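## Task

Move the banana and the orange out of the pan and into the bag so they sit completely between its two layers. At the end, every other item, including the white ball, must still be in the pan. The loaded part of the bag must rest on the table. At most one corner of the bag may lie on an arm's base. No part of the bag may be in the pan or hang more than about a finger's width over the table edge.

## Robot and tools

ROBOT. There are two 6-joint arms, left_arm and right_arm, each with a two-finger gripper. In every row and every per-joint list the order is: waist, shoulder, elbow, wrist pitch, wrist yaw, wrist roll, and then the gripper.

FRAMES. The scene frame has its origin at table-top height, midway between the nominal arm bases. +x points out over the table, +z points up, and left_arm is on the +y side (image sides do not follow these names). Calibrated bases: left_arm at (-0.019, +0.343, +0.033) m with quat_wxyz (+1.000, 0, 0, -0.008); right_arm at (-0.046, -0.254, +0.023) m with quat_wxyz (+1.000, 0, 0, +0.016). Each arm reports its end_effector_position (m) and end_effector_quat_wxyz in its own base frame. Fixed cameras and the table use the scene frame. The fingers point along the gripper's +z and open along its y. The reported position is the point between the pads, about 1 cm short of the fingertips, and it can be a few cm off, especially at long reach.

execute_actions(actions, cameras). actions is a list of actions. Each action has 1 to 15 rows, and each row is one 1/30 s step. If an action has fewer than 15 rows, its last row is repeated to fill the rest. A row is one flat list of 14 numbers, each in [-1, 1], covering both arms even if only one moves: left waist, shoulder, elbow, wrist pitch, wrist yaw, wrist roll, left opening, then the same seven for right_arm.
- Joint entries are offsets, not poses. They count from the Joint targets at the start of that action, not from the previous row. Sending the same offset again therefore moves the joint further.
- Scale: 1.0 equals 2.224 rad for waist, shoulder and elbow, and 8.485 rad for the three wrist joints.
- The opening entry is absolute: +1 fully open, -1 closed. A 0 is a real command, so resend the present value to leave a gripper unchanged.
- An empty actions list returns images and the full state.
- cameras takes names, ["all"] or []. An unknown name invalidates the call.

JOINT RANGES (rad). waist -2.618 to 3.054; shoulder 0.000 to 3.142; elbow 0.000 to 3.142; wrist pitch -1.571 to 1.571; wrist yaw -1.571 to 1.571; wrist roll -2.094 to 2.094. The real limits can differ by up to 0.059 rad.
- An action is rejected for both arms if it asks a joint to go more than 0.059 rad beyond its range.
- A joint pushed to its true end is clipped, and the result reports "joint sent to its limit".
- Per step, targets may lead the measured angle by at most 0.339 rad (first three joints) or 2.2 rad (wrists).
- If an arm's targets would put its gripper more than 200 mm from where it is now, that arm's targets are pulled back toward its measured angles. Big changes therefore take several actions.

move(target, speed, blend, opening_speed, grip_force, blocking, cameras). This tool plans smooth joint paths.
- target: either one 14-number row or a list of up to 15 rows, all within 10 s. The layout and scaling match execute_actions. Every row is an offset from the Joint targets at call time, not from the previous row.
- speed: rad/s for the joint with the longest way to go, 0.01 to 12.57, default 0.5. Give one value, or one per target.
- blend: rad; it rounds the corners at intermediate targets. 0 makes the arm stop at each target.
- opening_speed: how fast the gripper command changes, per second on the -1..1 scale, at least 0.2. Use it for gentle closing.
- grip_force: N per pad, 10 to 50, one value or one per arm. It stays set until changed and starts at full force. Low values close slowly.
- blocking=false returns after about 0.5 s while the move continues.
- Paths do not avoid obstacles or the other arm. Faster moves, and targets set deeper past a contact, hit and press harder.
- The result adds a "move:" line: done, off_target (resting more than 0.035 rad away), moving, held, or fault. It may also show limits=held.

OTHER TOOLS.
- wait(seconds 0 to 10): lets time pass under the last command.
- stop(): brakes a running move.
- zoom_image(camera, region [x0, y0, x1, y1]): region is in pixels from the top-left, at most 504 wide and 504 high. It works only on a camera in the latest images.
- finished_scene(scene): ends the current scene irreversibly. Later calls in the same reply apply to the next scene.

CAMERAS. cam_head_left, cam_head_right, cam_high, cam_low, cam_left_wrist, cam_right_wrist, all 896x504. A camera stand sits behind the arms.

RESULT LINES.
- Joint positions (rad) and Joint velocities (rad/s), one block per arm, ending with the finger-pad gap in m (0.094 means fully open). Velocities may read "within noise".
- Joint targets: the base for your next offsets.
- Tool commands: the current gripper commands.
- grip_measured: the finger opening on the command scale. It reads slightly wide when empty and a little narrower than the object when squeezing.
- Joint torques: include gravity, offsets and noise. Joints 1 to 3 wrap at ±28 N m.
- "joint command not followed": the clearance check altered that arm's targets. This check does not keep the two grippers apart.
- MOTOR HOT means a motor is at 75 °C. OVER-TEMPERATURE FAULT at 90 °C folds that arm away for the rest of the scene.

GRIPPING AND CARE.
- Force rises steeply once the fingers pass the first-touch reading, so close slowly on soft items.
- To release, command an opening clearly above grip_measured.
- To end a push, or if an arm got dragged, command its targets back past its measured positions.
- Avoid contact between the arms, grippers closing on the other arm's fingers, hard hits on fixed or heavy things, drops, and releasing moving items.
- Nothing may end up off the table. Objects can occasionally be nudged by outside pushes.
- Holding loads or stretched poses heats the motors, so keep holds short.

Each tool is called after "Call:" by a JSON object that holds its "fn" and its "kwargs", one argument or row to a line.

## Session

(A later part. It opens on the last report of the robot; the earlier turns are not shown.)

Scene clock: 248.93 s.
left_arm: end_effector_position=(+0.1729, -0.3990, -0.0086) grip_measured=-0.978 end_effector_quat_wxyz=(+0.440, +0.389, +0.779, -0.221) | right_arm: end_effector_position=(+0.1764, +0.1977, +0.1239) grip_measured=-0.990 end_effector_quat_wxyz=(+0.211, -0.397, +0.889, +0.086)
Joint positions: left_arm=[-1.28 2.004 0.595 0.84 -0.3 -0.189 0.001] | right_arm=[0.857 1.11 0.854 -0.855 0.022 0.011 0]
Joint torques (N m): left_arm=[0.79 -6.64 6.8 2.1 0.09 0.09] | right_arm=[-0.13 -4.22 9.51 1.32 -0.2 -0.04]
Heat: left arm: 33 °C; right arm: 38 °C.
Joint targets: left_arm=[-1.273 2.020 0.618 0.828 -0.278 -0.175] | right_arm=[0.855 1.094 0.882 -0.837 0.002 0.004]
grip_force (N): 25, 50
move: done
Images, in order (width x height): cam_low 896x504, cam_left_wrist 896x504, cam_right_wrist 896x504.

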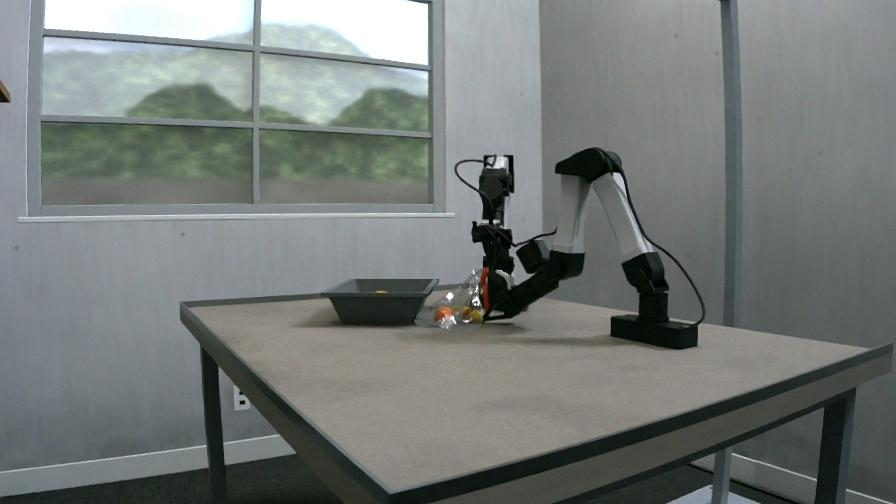

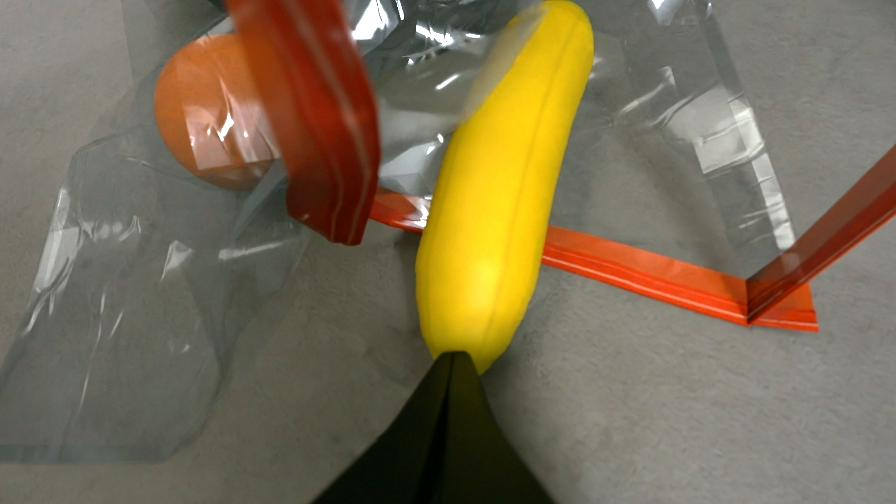

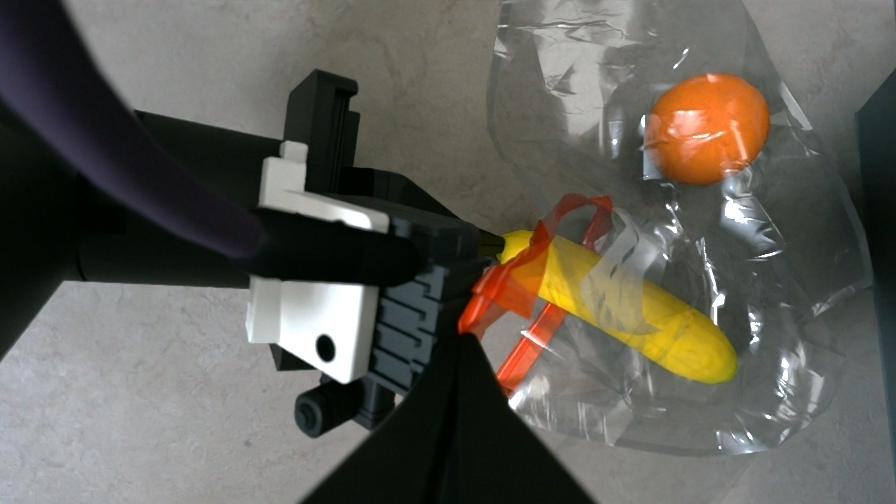

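Call:
{"fn": "move", "kwargs": {
  "target": [0,0,0,0,0,0,-1,0.0073,0.0179,0.1019,-0.0221,0.001,0.0017,-1],
  "speed": 0.25,
  "cameras": ["cam_left_wrist","cam_right_wrist","cam_low"]
}}

Call:
{"fn": "zoom_image", "kwargs": {
  "camera": "cam_low",
  "region": [400, 230, 640, 360]
}}

Scene clock: 251.07 s.
left_arm: end_effector_position=(+0.1731, -0.4022, -0.0063) grip_measured=-0.978 end_effector_quat_wxyz=(+0.441, +0.390, +0.777, -0.224) | right_arm: end_effector_position=(+0.1794, +0.2054, +0.1833) grip_measured=-0.990 end_effector_quat_wxyz=(+0.228, -0.399, +0.883, +0.098)
Joint positions: left_arm=[-1.28 2.004 0.603 0.839 -0.295 -0.186 0.001] | right_arm=[0.863 1.125 1.081 -1.026 0.017 0.011 0]
Joint torques (N m): left_arm=[0.79 -6.67 6.16 2.08 0.07 0.07] | right_arm=[0.76 -2.14 9.46 1.24 -0.08 0.12]
Heat: left arm: 33 °C; right arm: 38 °C.
Joint targets: left_arm=[-1.273 2.020 0.619 0.827 -0.278 -0.175] | right_arm=[0.871 1.134 1.108 -1.025 0.010 0.018]
grip_force (N): 25, 50
move: done
Images, in order (width x height): cam_low 896x504, cam_left_wrist 896x504, cam_right_wrist 896x504.

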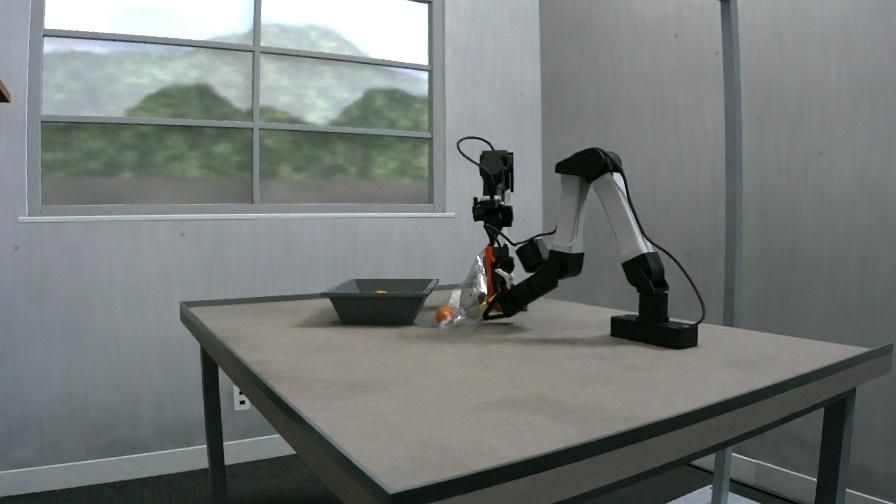

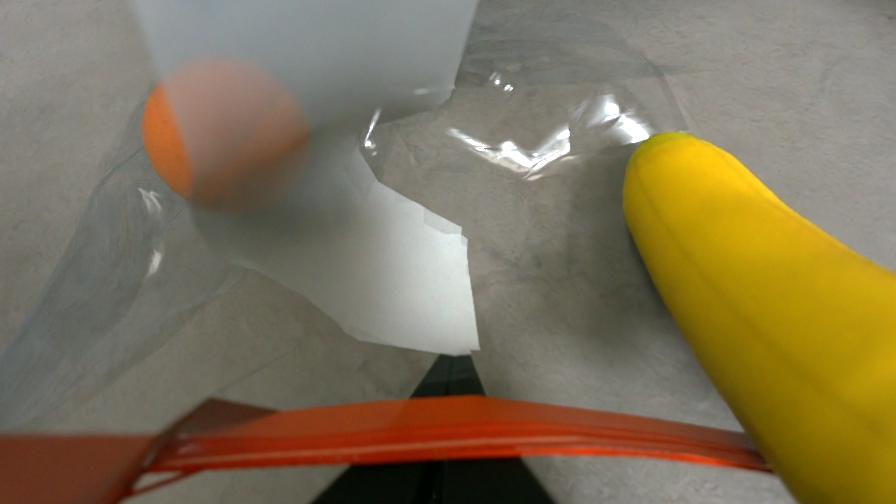

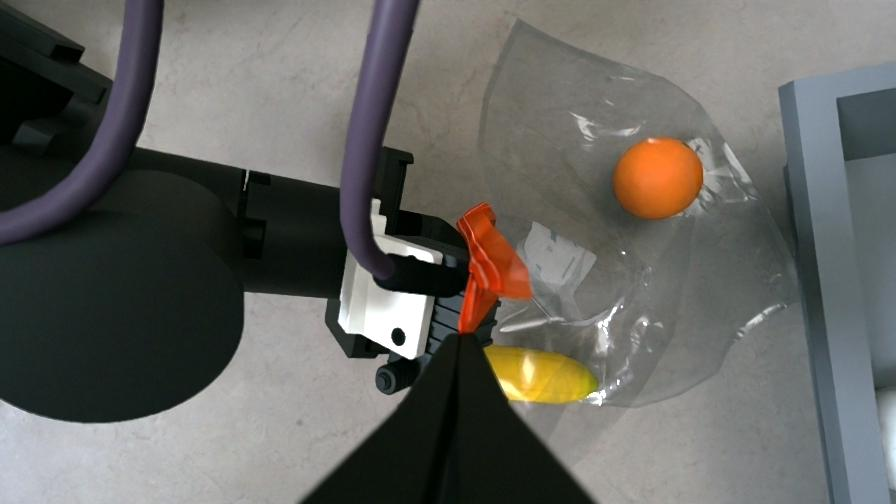

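Scaled by 2.100 from the camera's 896x504 image, which has a finer 1280x720 frame.

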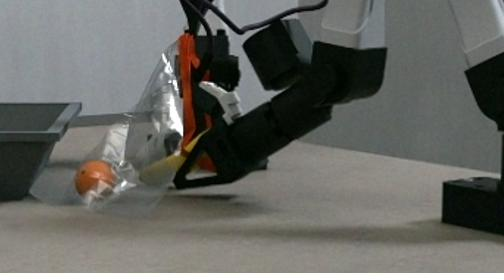

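Call:
{"fn": "move", "kwargs": {
  "target": [0,0,0,0,0,0,-1,0.0073,0.0179,0.1019,-0.0221,0.001,0.0017,-1],
  "speed": 0.25,
  "cameras": ["cam_left_wrist","cam_right_wrist","cam_low","cam_high"]
}}

Call:
{"fn": "zoom_image", "kwargs": {
  "camera": "cam_low",
  "region": [400, 200, 640, 360]
}}

Scene clock: 252.93 s.
left_arm: end_effector_position=(+0.1731, -0.4022, -0.0063) grip_measured=-0.978 end_effector_quat_wxyz=(+0.441, +0.390, +0.776, -0.224) | right_arm: end_effector_position=(+0.1735, +0.2051, +0.2328) grip_measured=-0.990 end_effector_quat_wxyz=(+0.226, -0.400, +0.883, +0.101)
Joint positions: left_arm=[-1.28 2.004 0.603 0.839 -0.295 -0.186 0.001] | right_arm=[0.879 1.165 1.308 -1.214 0.017 0.025 0]
Joint torques (N m): left_arm=[0.84 -6.65 6.13 2.07 0.06 0.04] | right_arm=[0.76 -2.13 9.09 1.16 0 0.13]
Heat: left arm: 34 °C; right arm: 38 °C.
Joint targets: left_arm=[-1.273 2.020 0.619 0.827 -0.278 -0.175] | right_arm=[0.887 1.174 1.335 -1.212 0.019 0.033]
grip_force (N): 25, 50
move: done
Images, in order (width x height): cam_high 896x504, cam_low 896x504, cam_left_wrist 896x504, cam_right_wrist 896x504.

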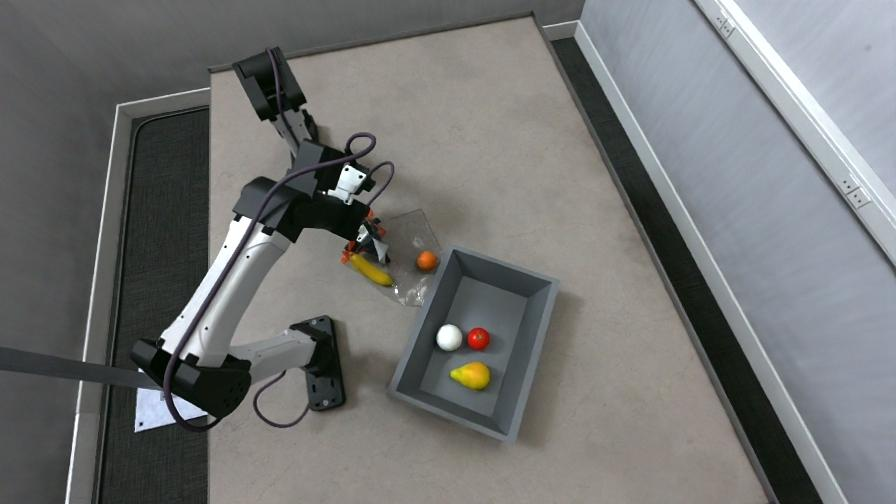

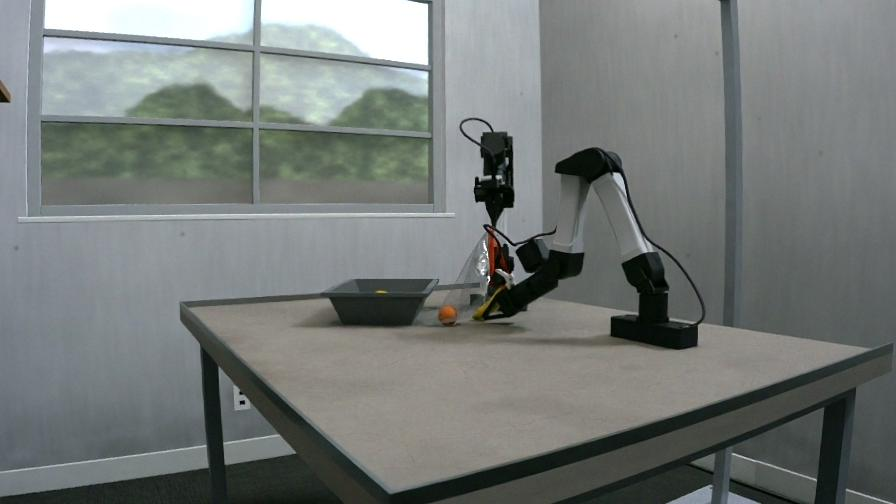

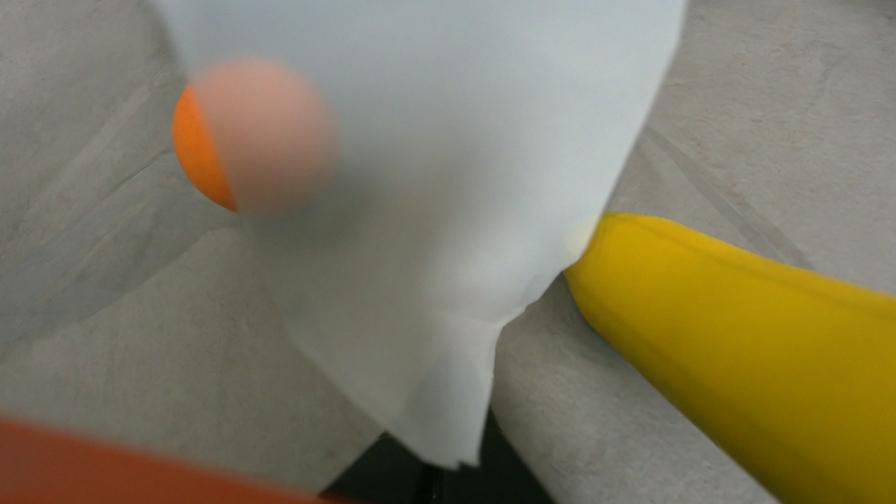

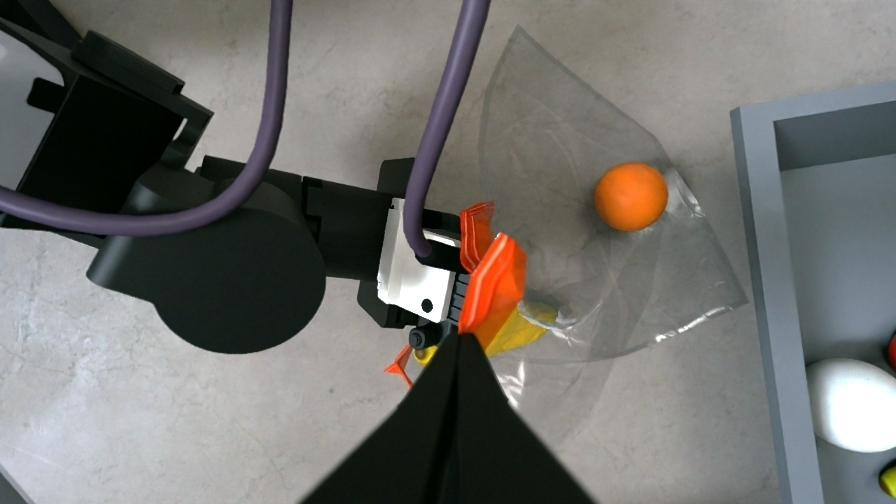

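Scaled by 2.100 from the camera's 896x504 image, which has a finer 1280x720 frame.

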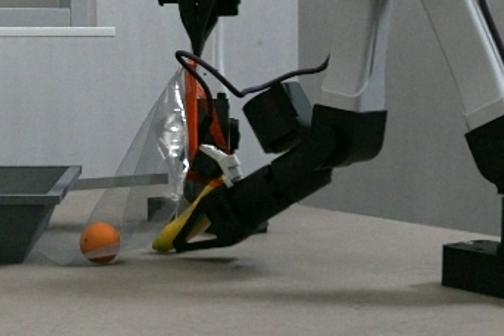

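Call:
{"fn": "zoom_image", "kwargs": {
  "camera": "cam_high",
  "region": [300, 180, 460, 320]
}}

Call:
{"fn": "zoom_image", "kwargs": {
  "camera": "cam_right_wrist",
  "region": [350, 150, 600, 400]
}}

Call:
{"fn": "zoom_image", "kwargs": {
  "camera": "cam_low",
  "region": [450, 220, 550, 330]
}}

Scaled by 3.150 from the camera's 896x504 image, which has a finer 1280x720 frame.

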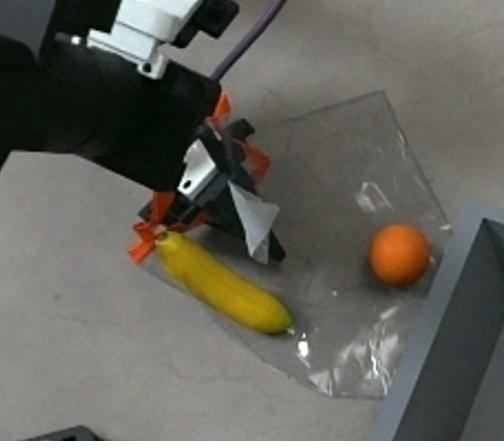

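Scaled by 2.016 from the camera's 896x504 image, which has a finer 1280x720 frame.

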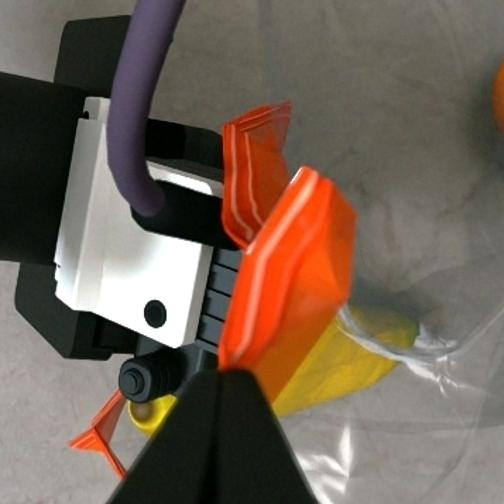

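Scaled by 4.582 from the camera's 896x504 image, which has a finer 1280x720 frame.

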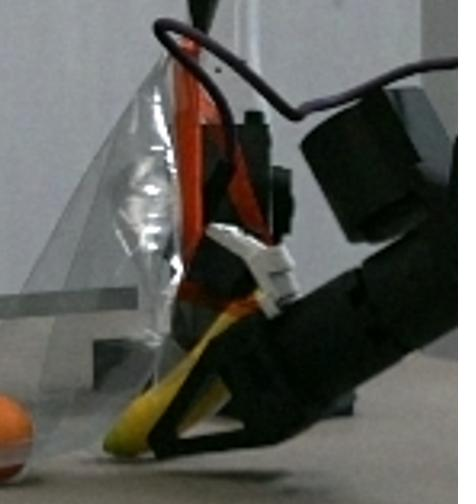

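Call:
{"fn": "move", "kwargs": {
  "target": [0,-0.129,0.0246,-0.0403,0,0,-1,0,0.0509,0.1537,-0.0268,0,0,-1],
  "speed": 0.2,
  "cameras": ["cam_left_wrist","cam_right_wrist","cam_low","cam_high"]
}}

Call:
{"fn": "zoom_image", "kwargs": {
  "camera": "cam_low",
  "region": [400, 200, 560, 330]
}}

Call:
{"fn": "zoom_image", "kwargs": {
  "camera": "cam_high",
  "region": [300, 180, 460, 320]
}}

Scene clock: 257.47 s.
left_arm: end_effector_position=(+0.1721, -0.3990, +0.0458) grip_measured=-0.978 end_effector_quat_wxyz=(+0.430, +0.397, +0.783, -0.212) | right_arm: end_effector_position=(+0.1739, +0.2055, +0.2937) grip_measured=-0.990 end_effector_quat_wxyz=(+0.226, -0.400, +0.883, +0.101)
Joint positions: left_arm=[-1.28 1.756 0.655 0.501 -0.295 -0.186 0.001] | right_arm=[0.879 1.278 1.651 -1.443 0.017 0.025 0]
Joint torques (N m): left_arm=[0.84 -9.01 8.05 1.97 0.06 0.05] | right_arm=[0.77 -2.45 8.34 1.23 0 0.12]
Heat: left arm: 34 °C; right arm: 37 °C.
Joint targets: left_arm=[-1.273 1.734 0.673 0.486 -0.279 -0.175] | right_arm=[0.887 1.287 1.677 -1.439 0.019 0.032]
grip_force (N): 25, 50
move: done
Images, in order (width x height): cam_high 896x504, cam_low 896x504, cam_left_wrist 896x504, cam_right_wrist 896x504.

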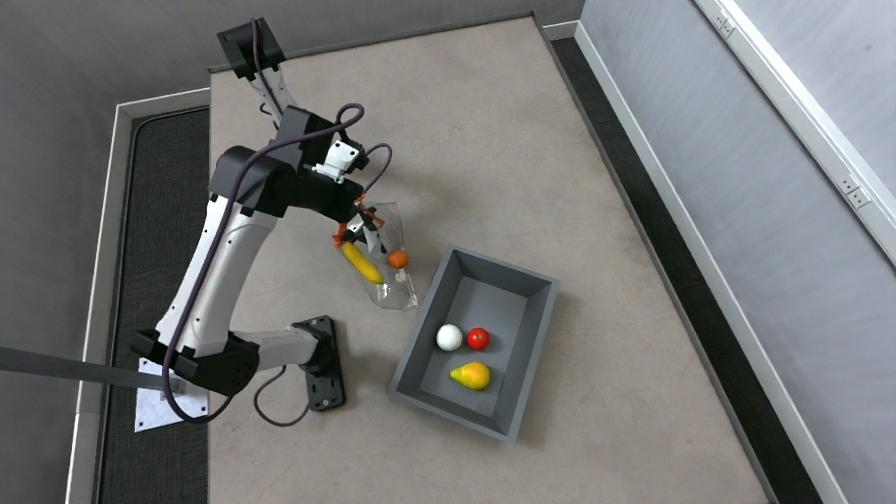

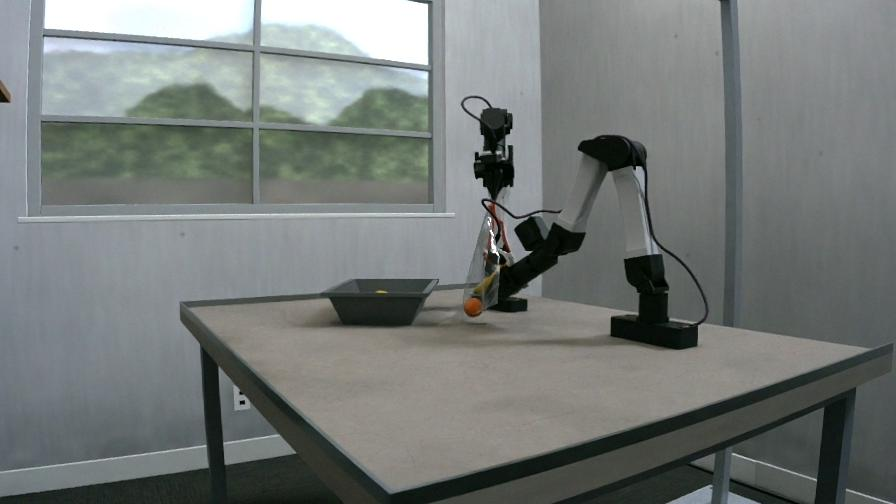

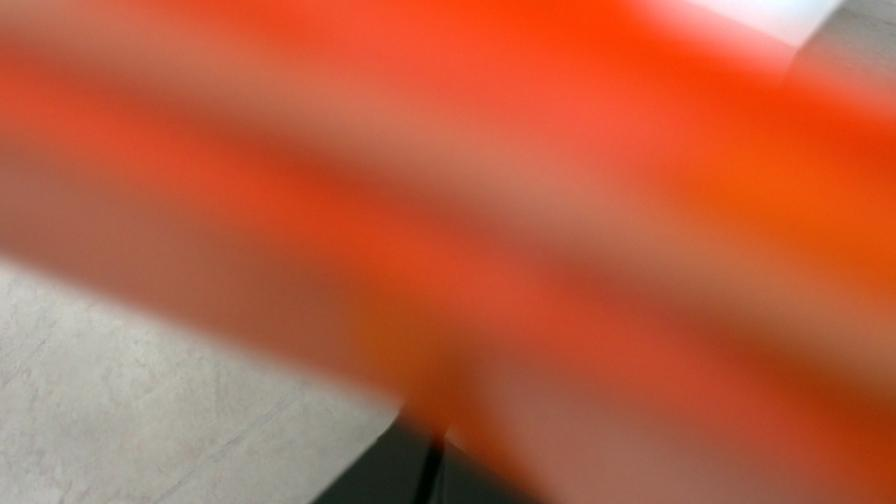

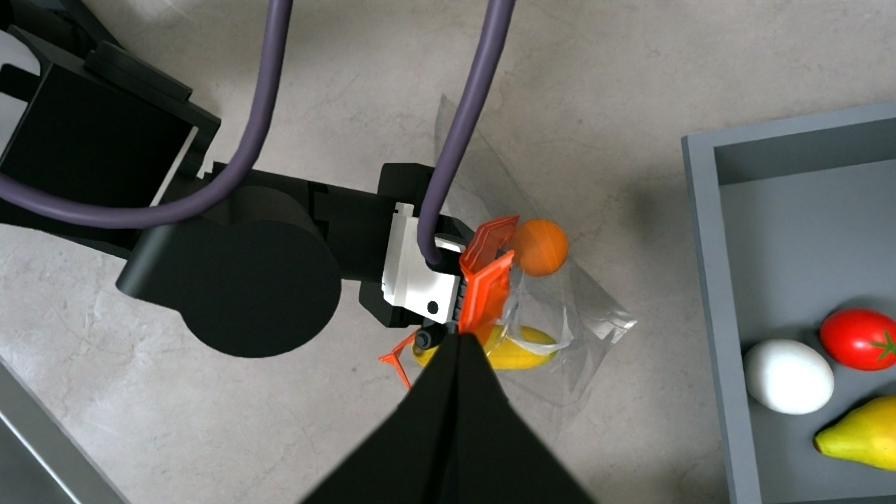

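Scaled by 3.150 from the camera's 896x504 image, which has a finer 1280x720 frame.

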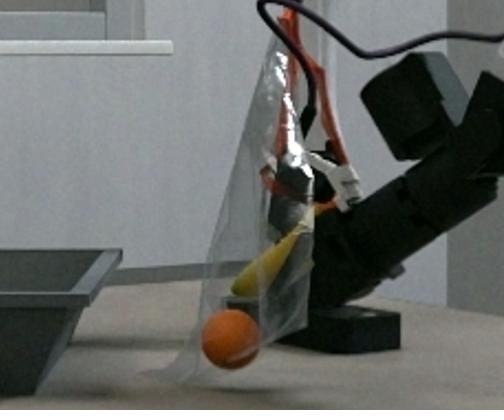

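Scaled by 3.150 from the camera's 896x504 image, which has a finer 1280x720 frame.

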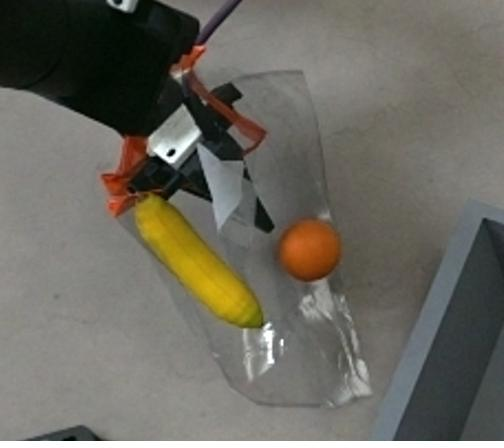

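Call:
{"fn": "move", "kwargs": {
  "target": [0.0267,0.0502,0.2639,-0.1198,0.0179,-0.0093,-1,0,0,0,0,0,0,-1],
  "speed": 0.3,
  "cameras": ["cam_left_wrist","cam_right_wrist","cam_low","cam_high"]
}}

Call:
{"fn": "zoom_image", "kwargs": {
  "camera": "cam_low",
  "region": [400, 200, 560, 330]
}}

Call:
{"fn": "zoom_image", "kwargs": {
  "camera": "cam_high",
  "region": [300, 180, 460, 320]
}}

Scene clock: 260.87 s.
left_arm: end_effector_position=(+0.1783, -0.4142, +0.0570) grip_measured=-0.978 end_effector_quat_wxyz=(+0.303, +0.434, +0.836, -0.146) | right_arm: end_effector_position=(+0.1736, +0.2052, +0.2935) grip_measured=-0.990 end_effector_quat_wxyz=(+0.225, -0.400, +0.883, +0.100)
Joint positions: left_arm=[-1.24 1.792 1.051 -0.168 -0.196 -0.215 0.001] | right_arm=[0.879 1.278 1.651 -1.445 0.017 0.025 0]
Joint torques (N m): left_arm=[0.17 -8.58 7.31 1.78 -0.09 -0.05] | right_arm=[0.77 -2.45 8.32 1.25 0.01 0.13]
Heat: left arm: 34 °C; right arm: 37 °C.
Joint targets: left_arm=[-1.240 1.792 1.050 -0.167 -0.197 -0.215] | right_arm=[0.887 1.287 1.677 -1.440 0.019 0.032]
grip_force (N): 25, 50
move: held (left_arm; a check stopped the path); limits=held; left_arm: the wrist pitch is farthest, 0.362 rad from its target
joint command not followed: on one or more control steps a check withheld the commanded joint targets of the left arm, and it was not sent them on those steps.
cause: the commanded joint targets, or the way to them, would bring a part of the robot too close to another arm (this arm's wrist (the part past the wrist pitch) and the right arm's fingers, 11 mm apart when this arm was first held).
Images, in order (width x height): cam_high 896x504, cam_low 896x504, cam_left_wrist 896x504, cam_right_wrist 896x504.

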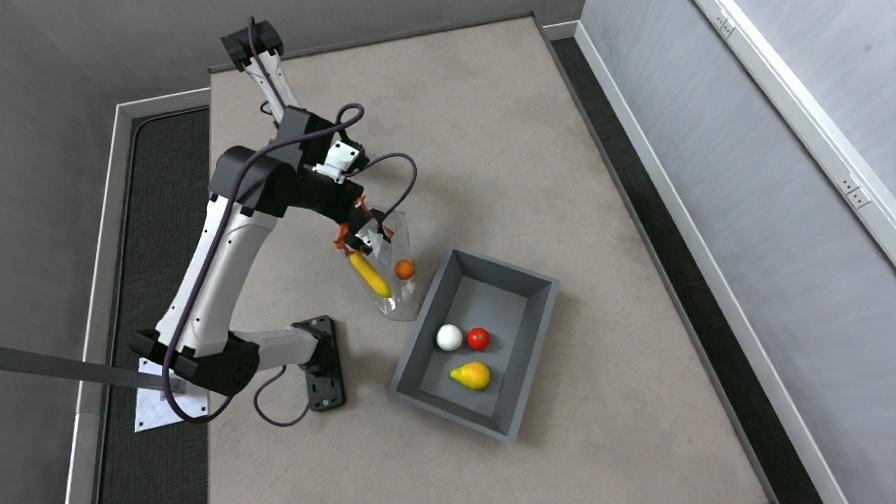

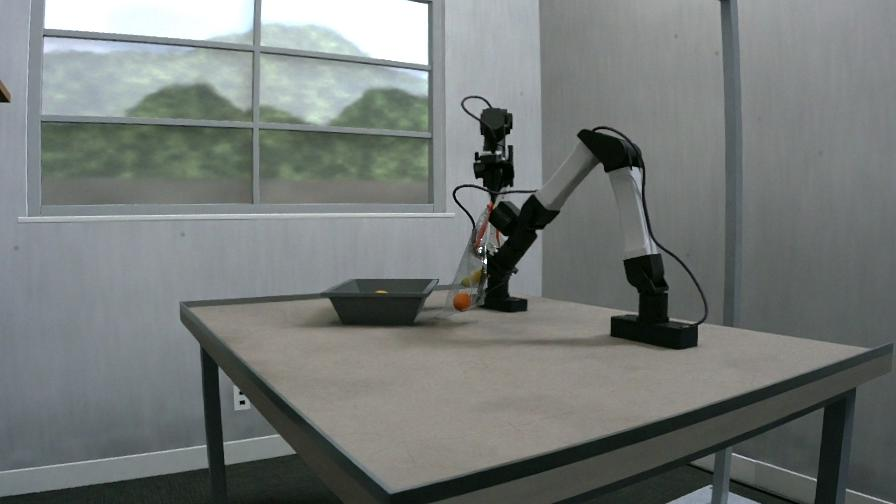

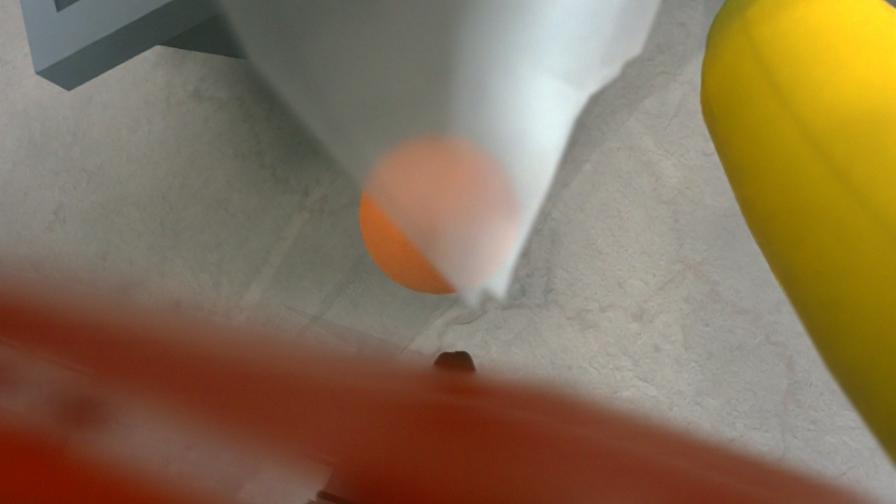

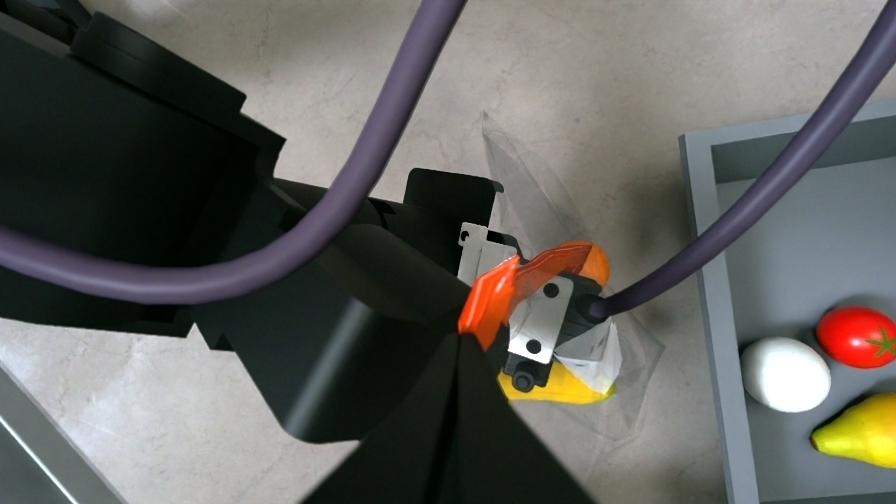

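Scaled by 3.150 from the camera's 896x504 image, which has a finer 1280x720 frame.

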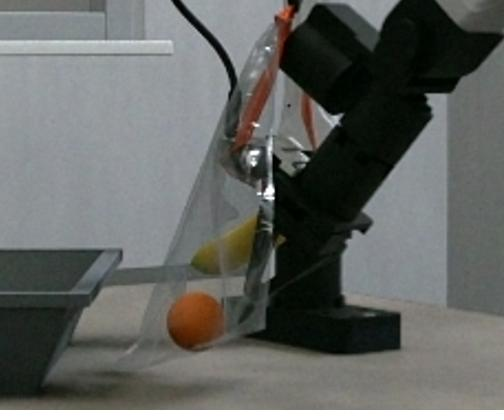

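Scaled by 3.150 from the camera's 896x504 image, which has a finer 1280x720 frame.

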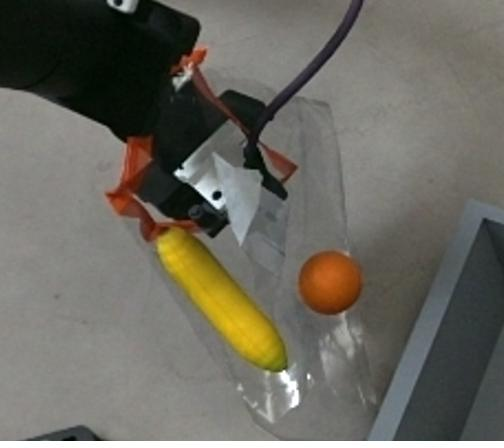

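Call:
{"fn": "move", "kwargs": {
  "target": [-0.0156,-0.0917,-0.0115,-0.0217,-0.0025,-0.007,-1,0,0,0,0,0,0,-1],
  "speed": 0.2,
  "cameras": ["cam_left_wrist","cam_right_wrist","cam_low","cam_high"]
}}

Call:
{"fn": "zoom_image", "kwargs": {
  "camera": "cam_low",
  "region": [400, 200, 560, 330]
}}

Call:
{"fn": "zoom_image", "kwargs": {
  "camera": "cam_high",
  "region": [300, 180, 460, 320]
}}

Scene clock: 263.43 s.
left_arm: end_effector_position=(+0.1579, -0.3892, +0.1018) grip_measured=-0.978 end_effector_quat_wxyz=(+0.298, +0.425, +0.840, -0.155) | right_arm: end_effector_position=(+0.1736, +0.2052, +0.2935) grip_measured=-0.990 end_effector_quat_wxyz=(+0.225, -0.400, +0.883, +0.100)
Joint positions: left_arm=[-1.268 1.609 1.036 -0.337 -0.2 -0.263 0.001] | right_arm=[0.879 1.278 1.651 -1.445 0.017 0.025 0]
Joint torques (N m): left_arm=[-0.29 -8.87 6.72 1.57 -0.26 -0.16] | right_arm=[0.79 -2.44 8.32 1.25 0.01 0.12]
Heat: left arm: 35 °C; right arm: 37 °C.
Joint targets: left_arm=[-1.274 1.588 1.024 -0.351 -0.217 -0.275] | right_arm=[0.887 1.287 1.677 -1.440 0.019 0.032]
grip_force (N): 25, 50
move: done
Images, in order (width x height): cam_high 896x504, cam_low 896x504, cam_left_wrist 896x504, cam_right_wrist 896x504.

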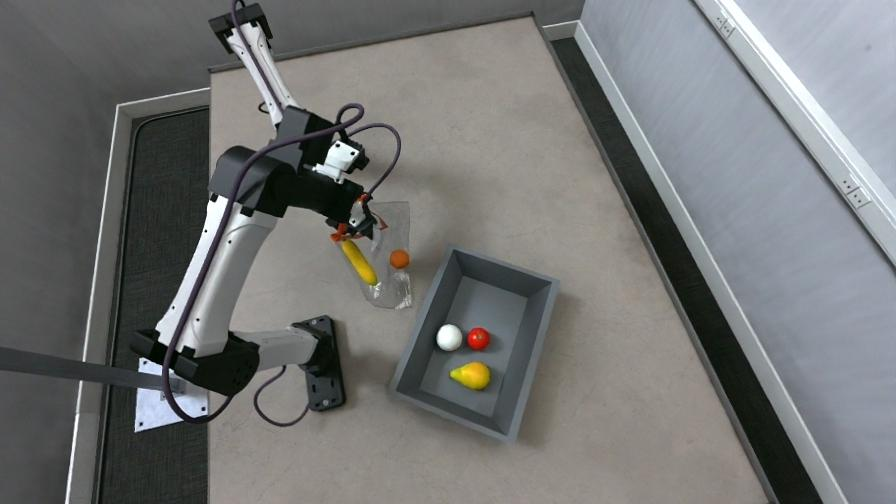

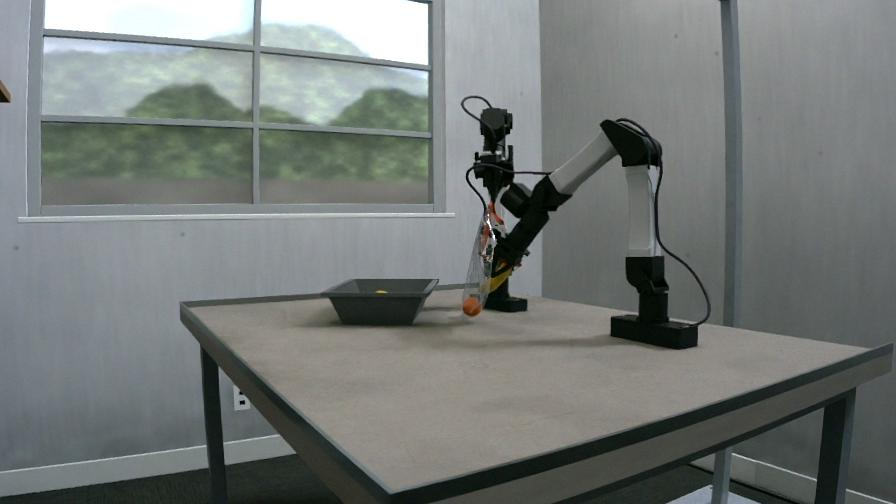

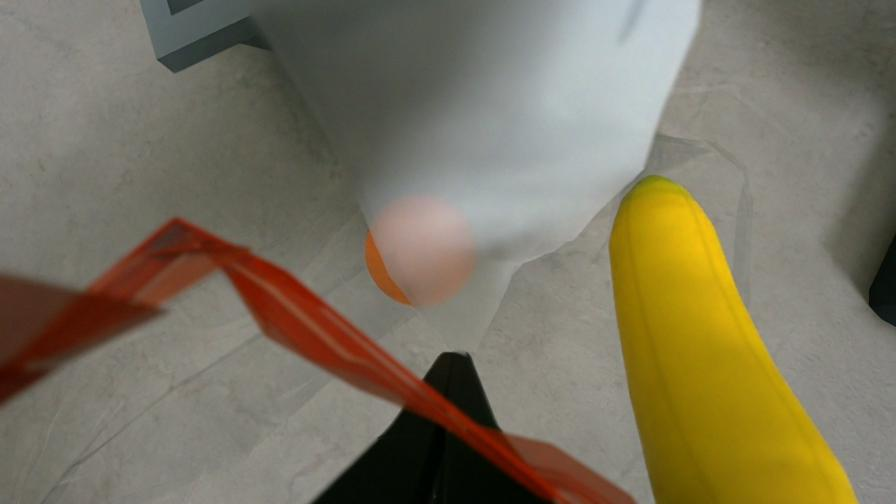

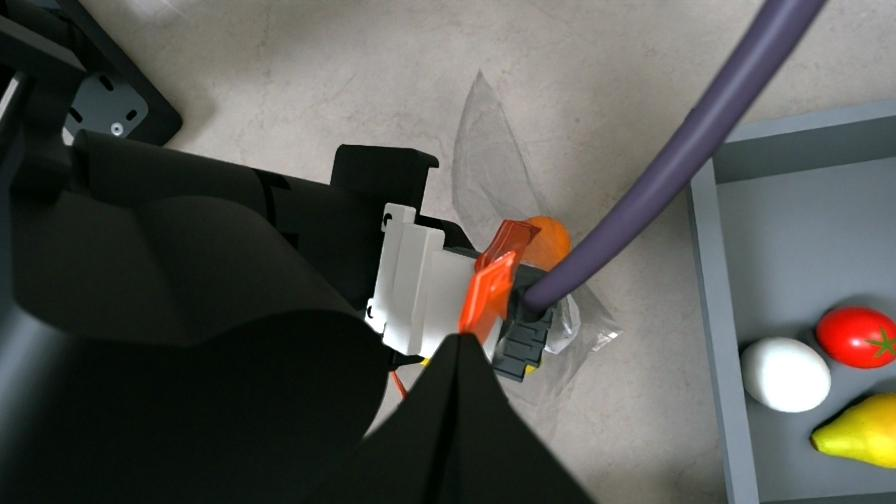

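Scaled by 3.150 from the camera's 896x504 image, which has a finer 1280x720 frame.

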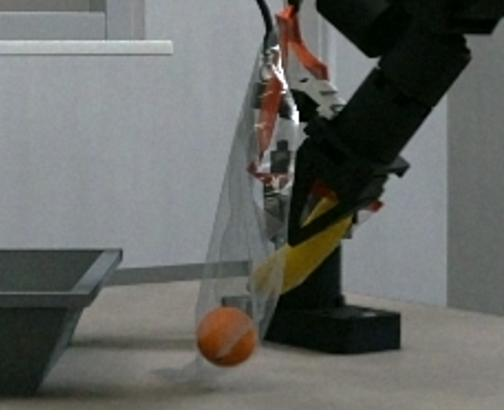

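Scaled by 3.150 from the camera's 896x504 image, which has a finer 1280x720 frame.

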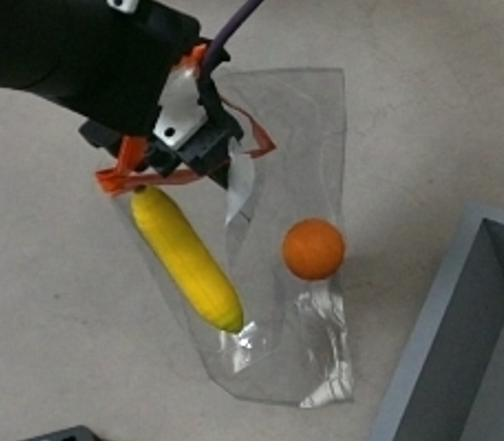

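Call:
{"fn": "move", "kwargs": {
  "target": [-0.0299,-0.1013,0.0229,-0.034,-0.0048,-0.0062,-1,0,0,0,0,0,0,-1],
  "speed": 0.3,
  "cameras": ["cam_left_wrist","cam_right_wrist","cam_low","cam_high"]
}}

Call:
{"fn": "zoom_image", "kwargs": {
  "camera": "cam_low",
  "region": [400, 200, 560, 330]
}}

Call:
{"fn": "zoom_image", "kwargs": {
  "camera": "cam_high",
  "region": [300, 180, 460, 320]
}}

Scene clock: 265.40 s.
left_arm: end_effector_position=(+0.1255, -0.3424, +0.1546) grip_measured=-0.978 end_effector_quat_wxyz=(+0.291, +0.428, +0.843, -0.146) | right_arm: end_effector_position=(+0.1736, +0.2052, +0.2935) grip_measured=-0.990 end_effector_quat_wxyz=(+0.225, -0.400, +0.883, +0.100)
Joint positions: left_arm=[-1.334 1.377 1.054 -0.625 -0.242 -0.316 0.001] | right_arm=[0.879 1.278 1.651 -1.445 0.017 0.025 0]
Joint torques (N m): left_arm=[-0.28 -6.48 10.19 1.53 -0.28 -0.15] | right_arm=[0.77 -2.45 8.32 1.25 0.01 0.13]
Heat: left arm: 35 °C; right arm: 36 °C.
Joint targets: left_arm=[-1.341 1.363 1.075 -0.640 -0.258 -0.327] | right_arm=[0.887 1.287 1.677 -1.440 0.019 0.032]
grip_force (N): 25, 50
move: done
Images, in order (width x height): cam_high 896x504, cam_low 896x504, cam_left_wrist 896x504, cam_right_wrist 896x504.

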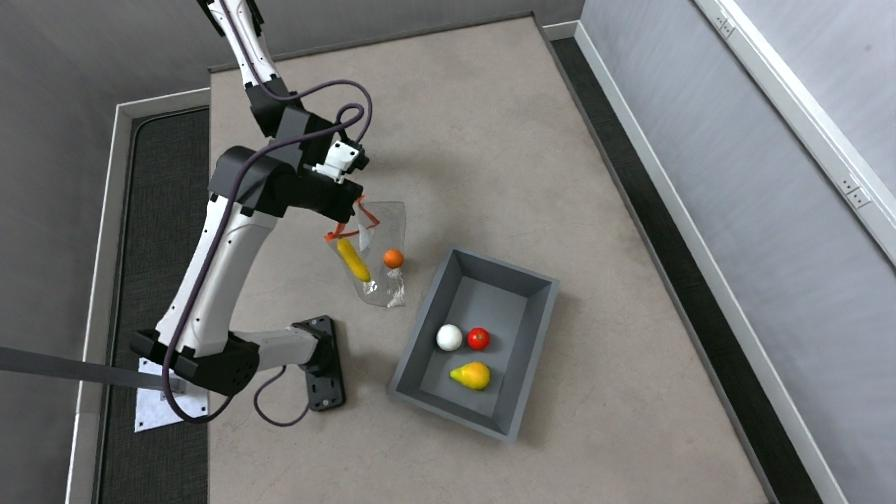

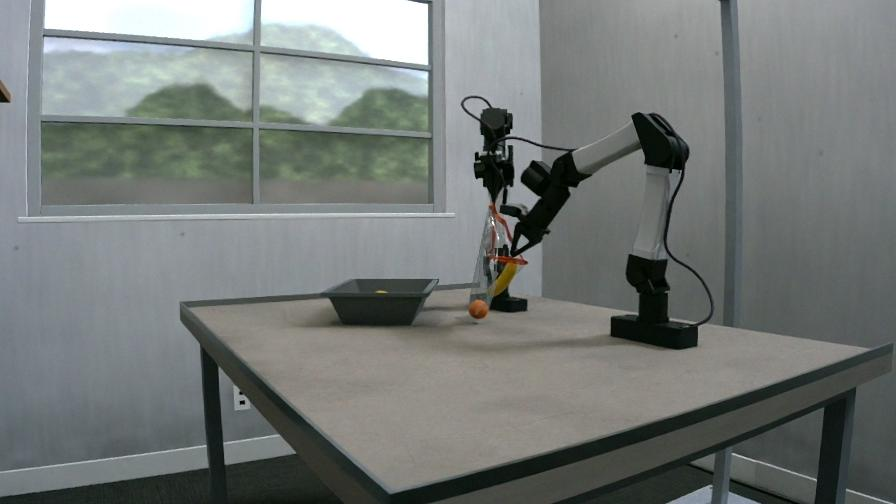

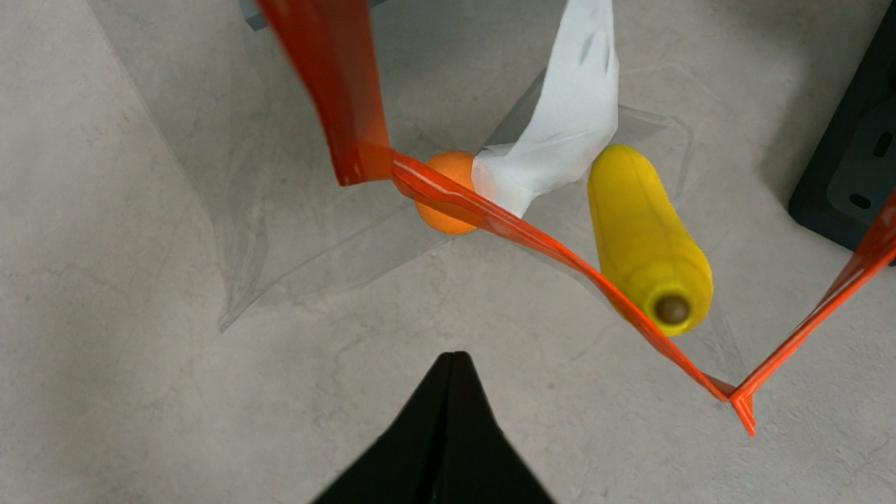

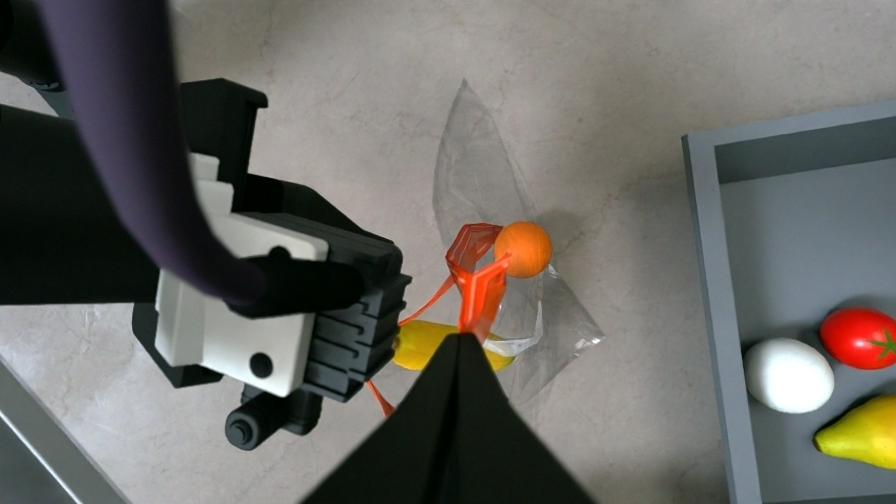

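Scaled by 3.150 from the camera's 896x504 image, which has a finer 1280x720 frame.

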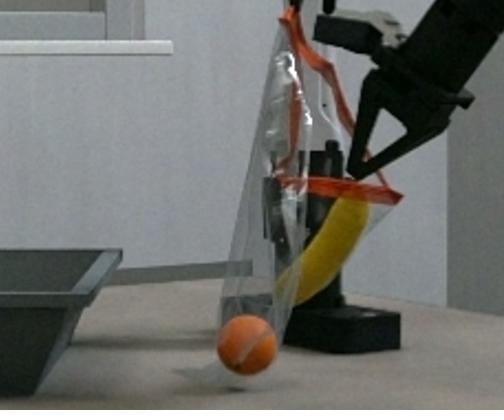

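Scaled by 3.150 from the camera's 896x504 image, which has a finer 1280x720 frame.

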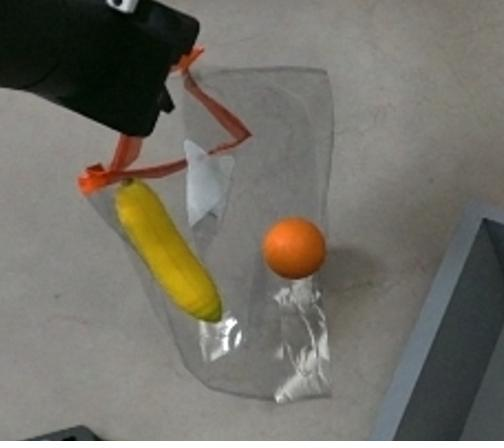

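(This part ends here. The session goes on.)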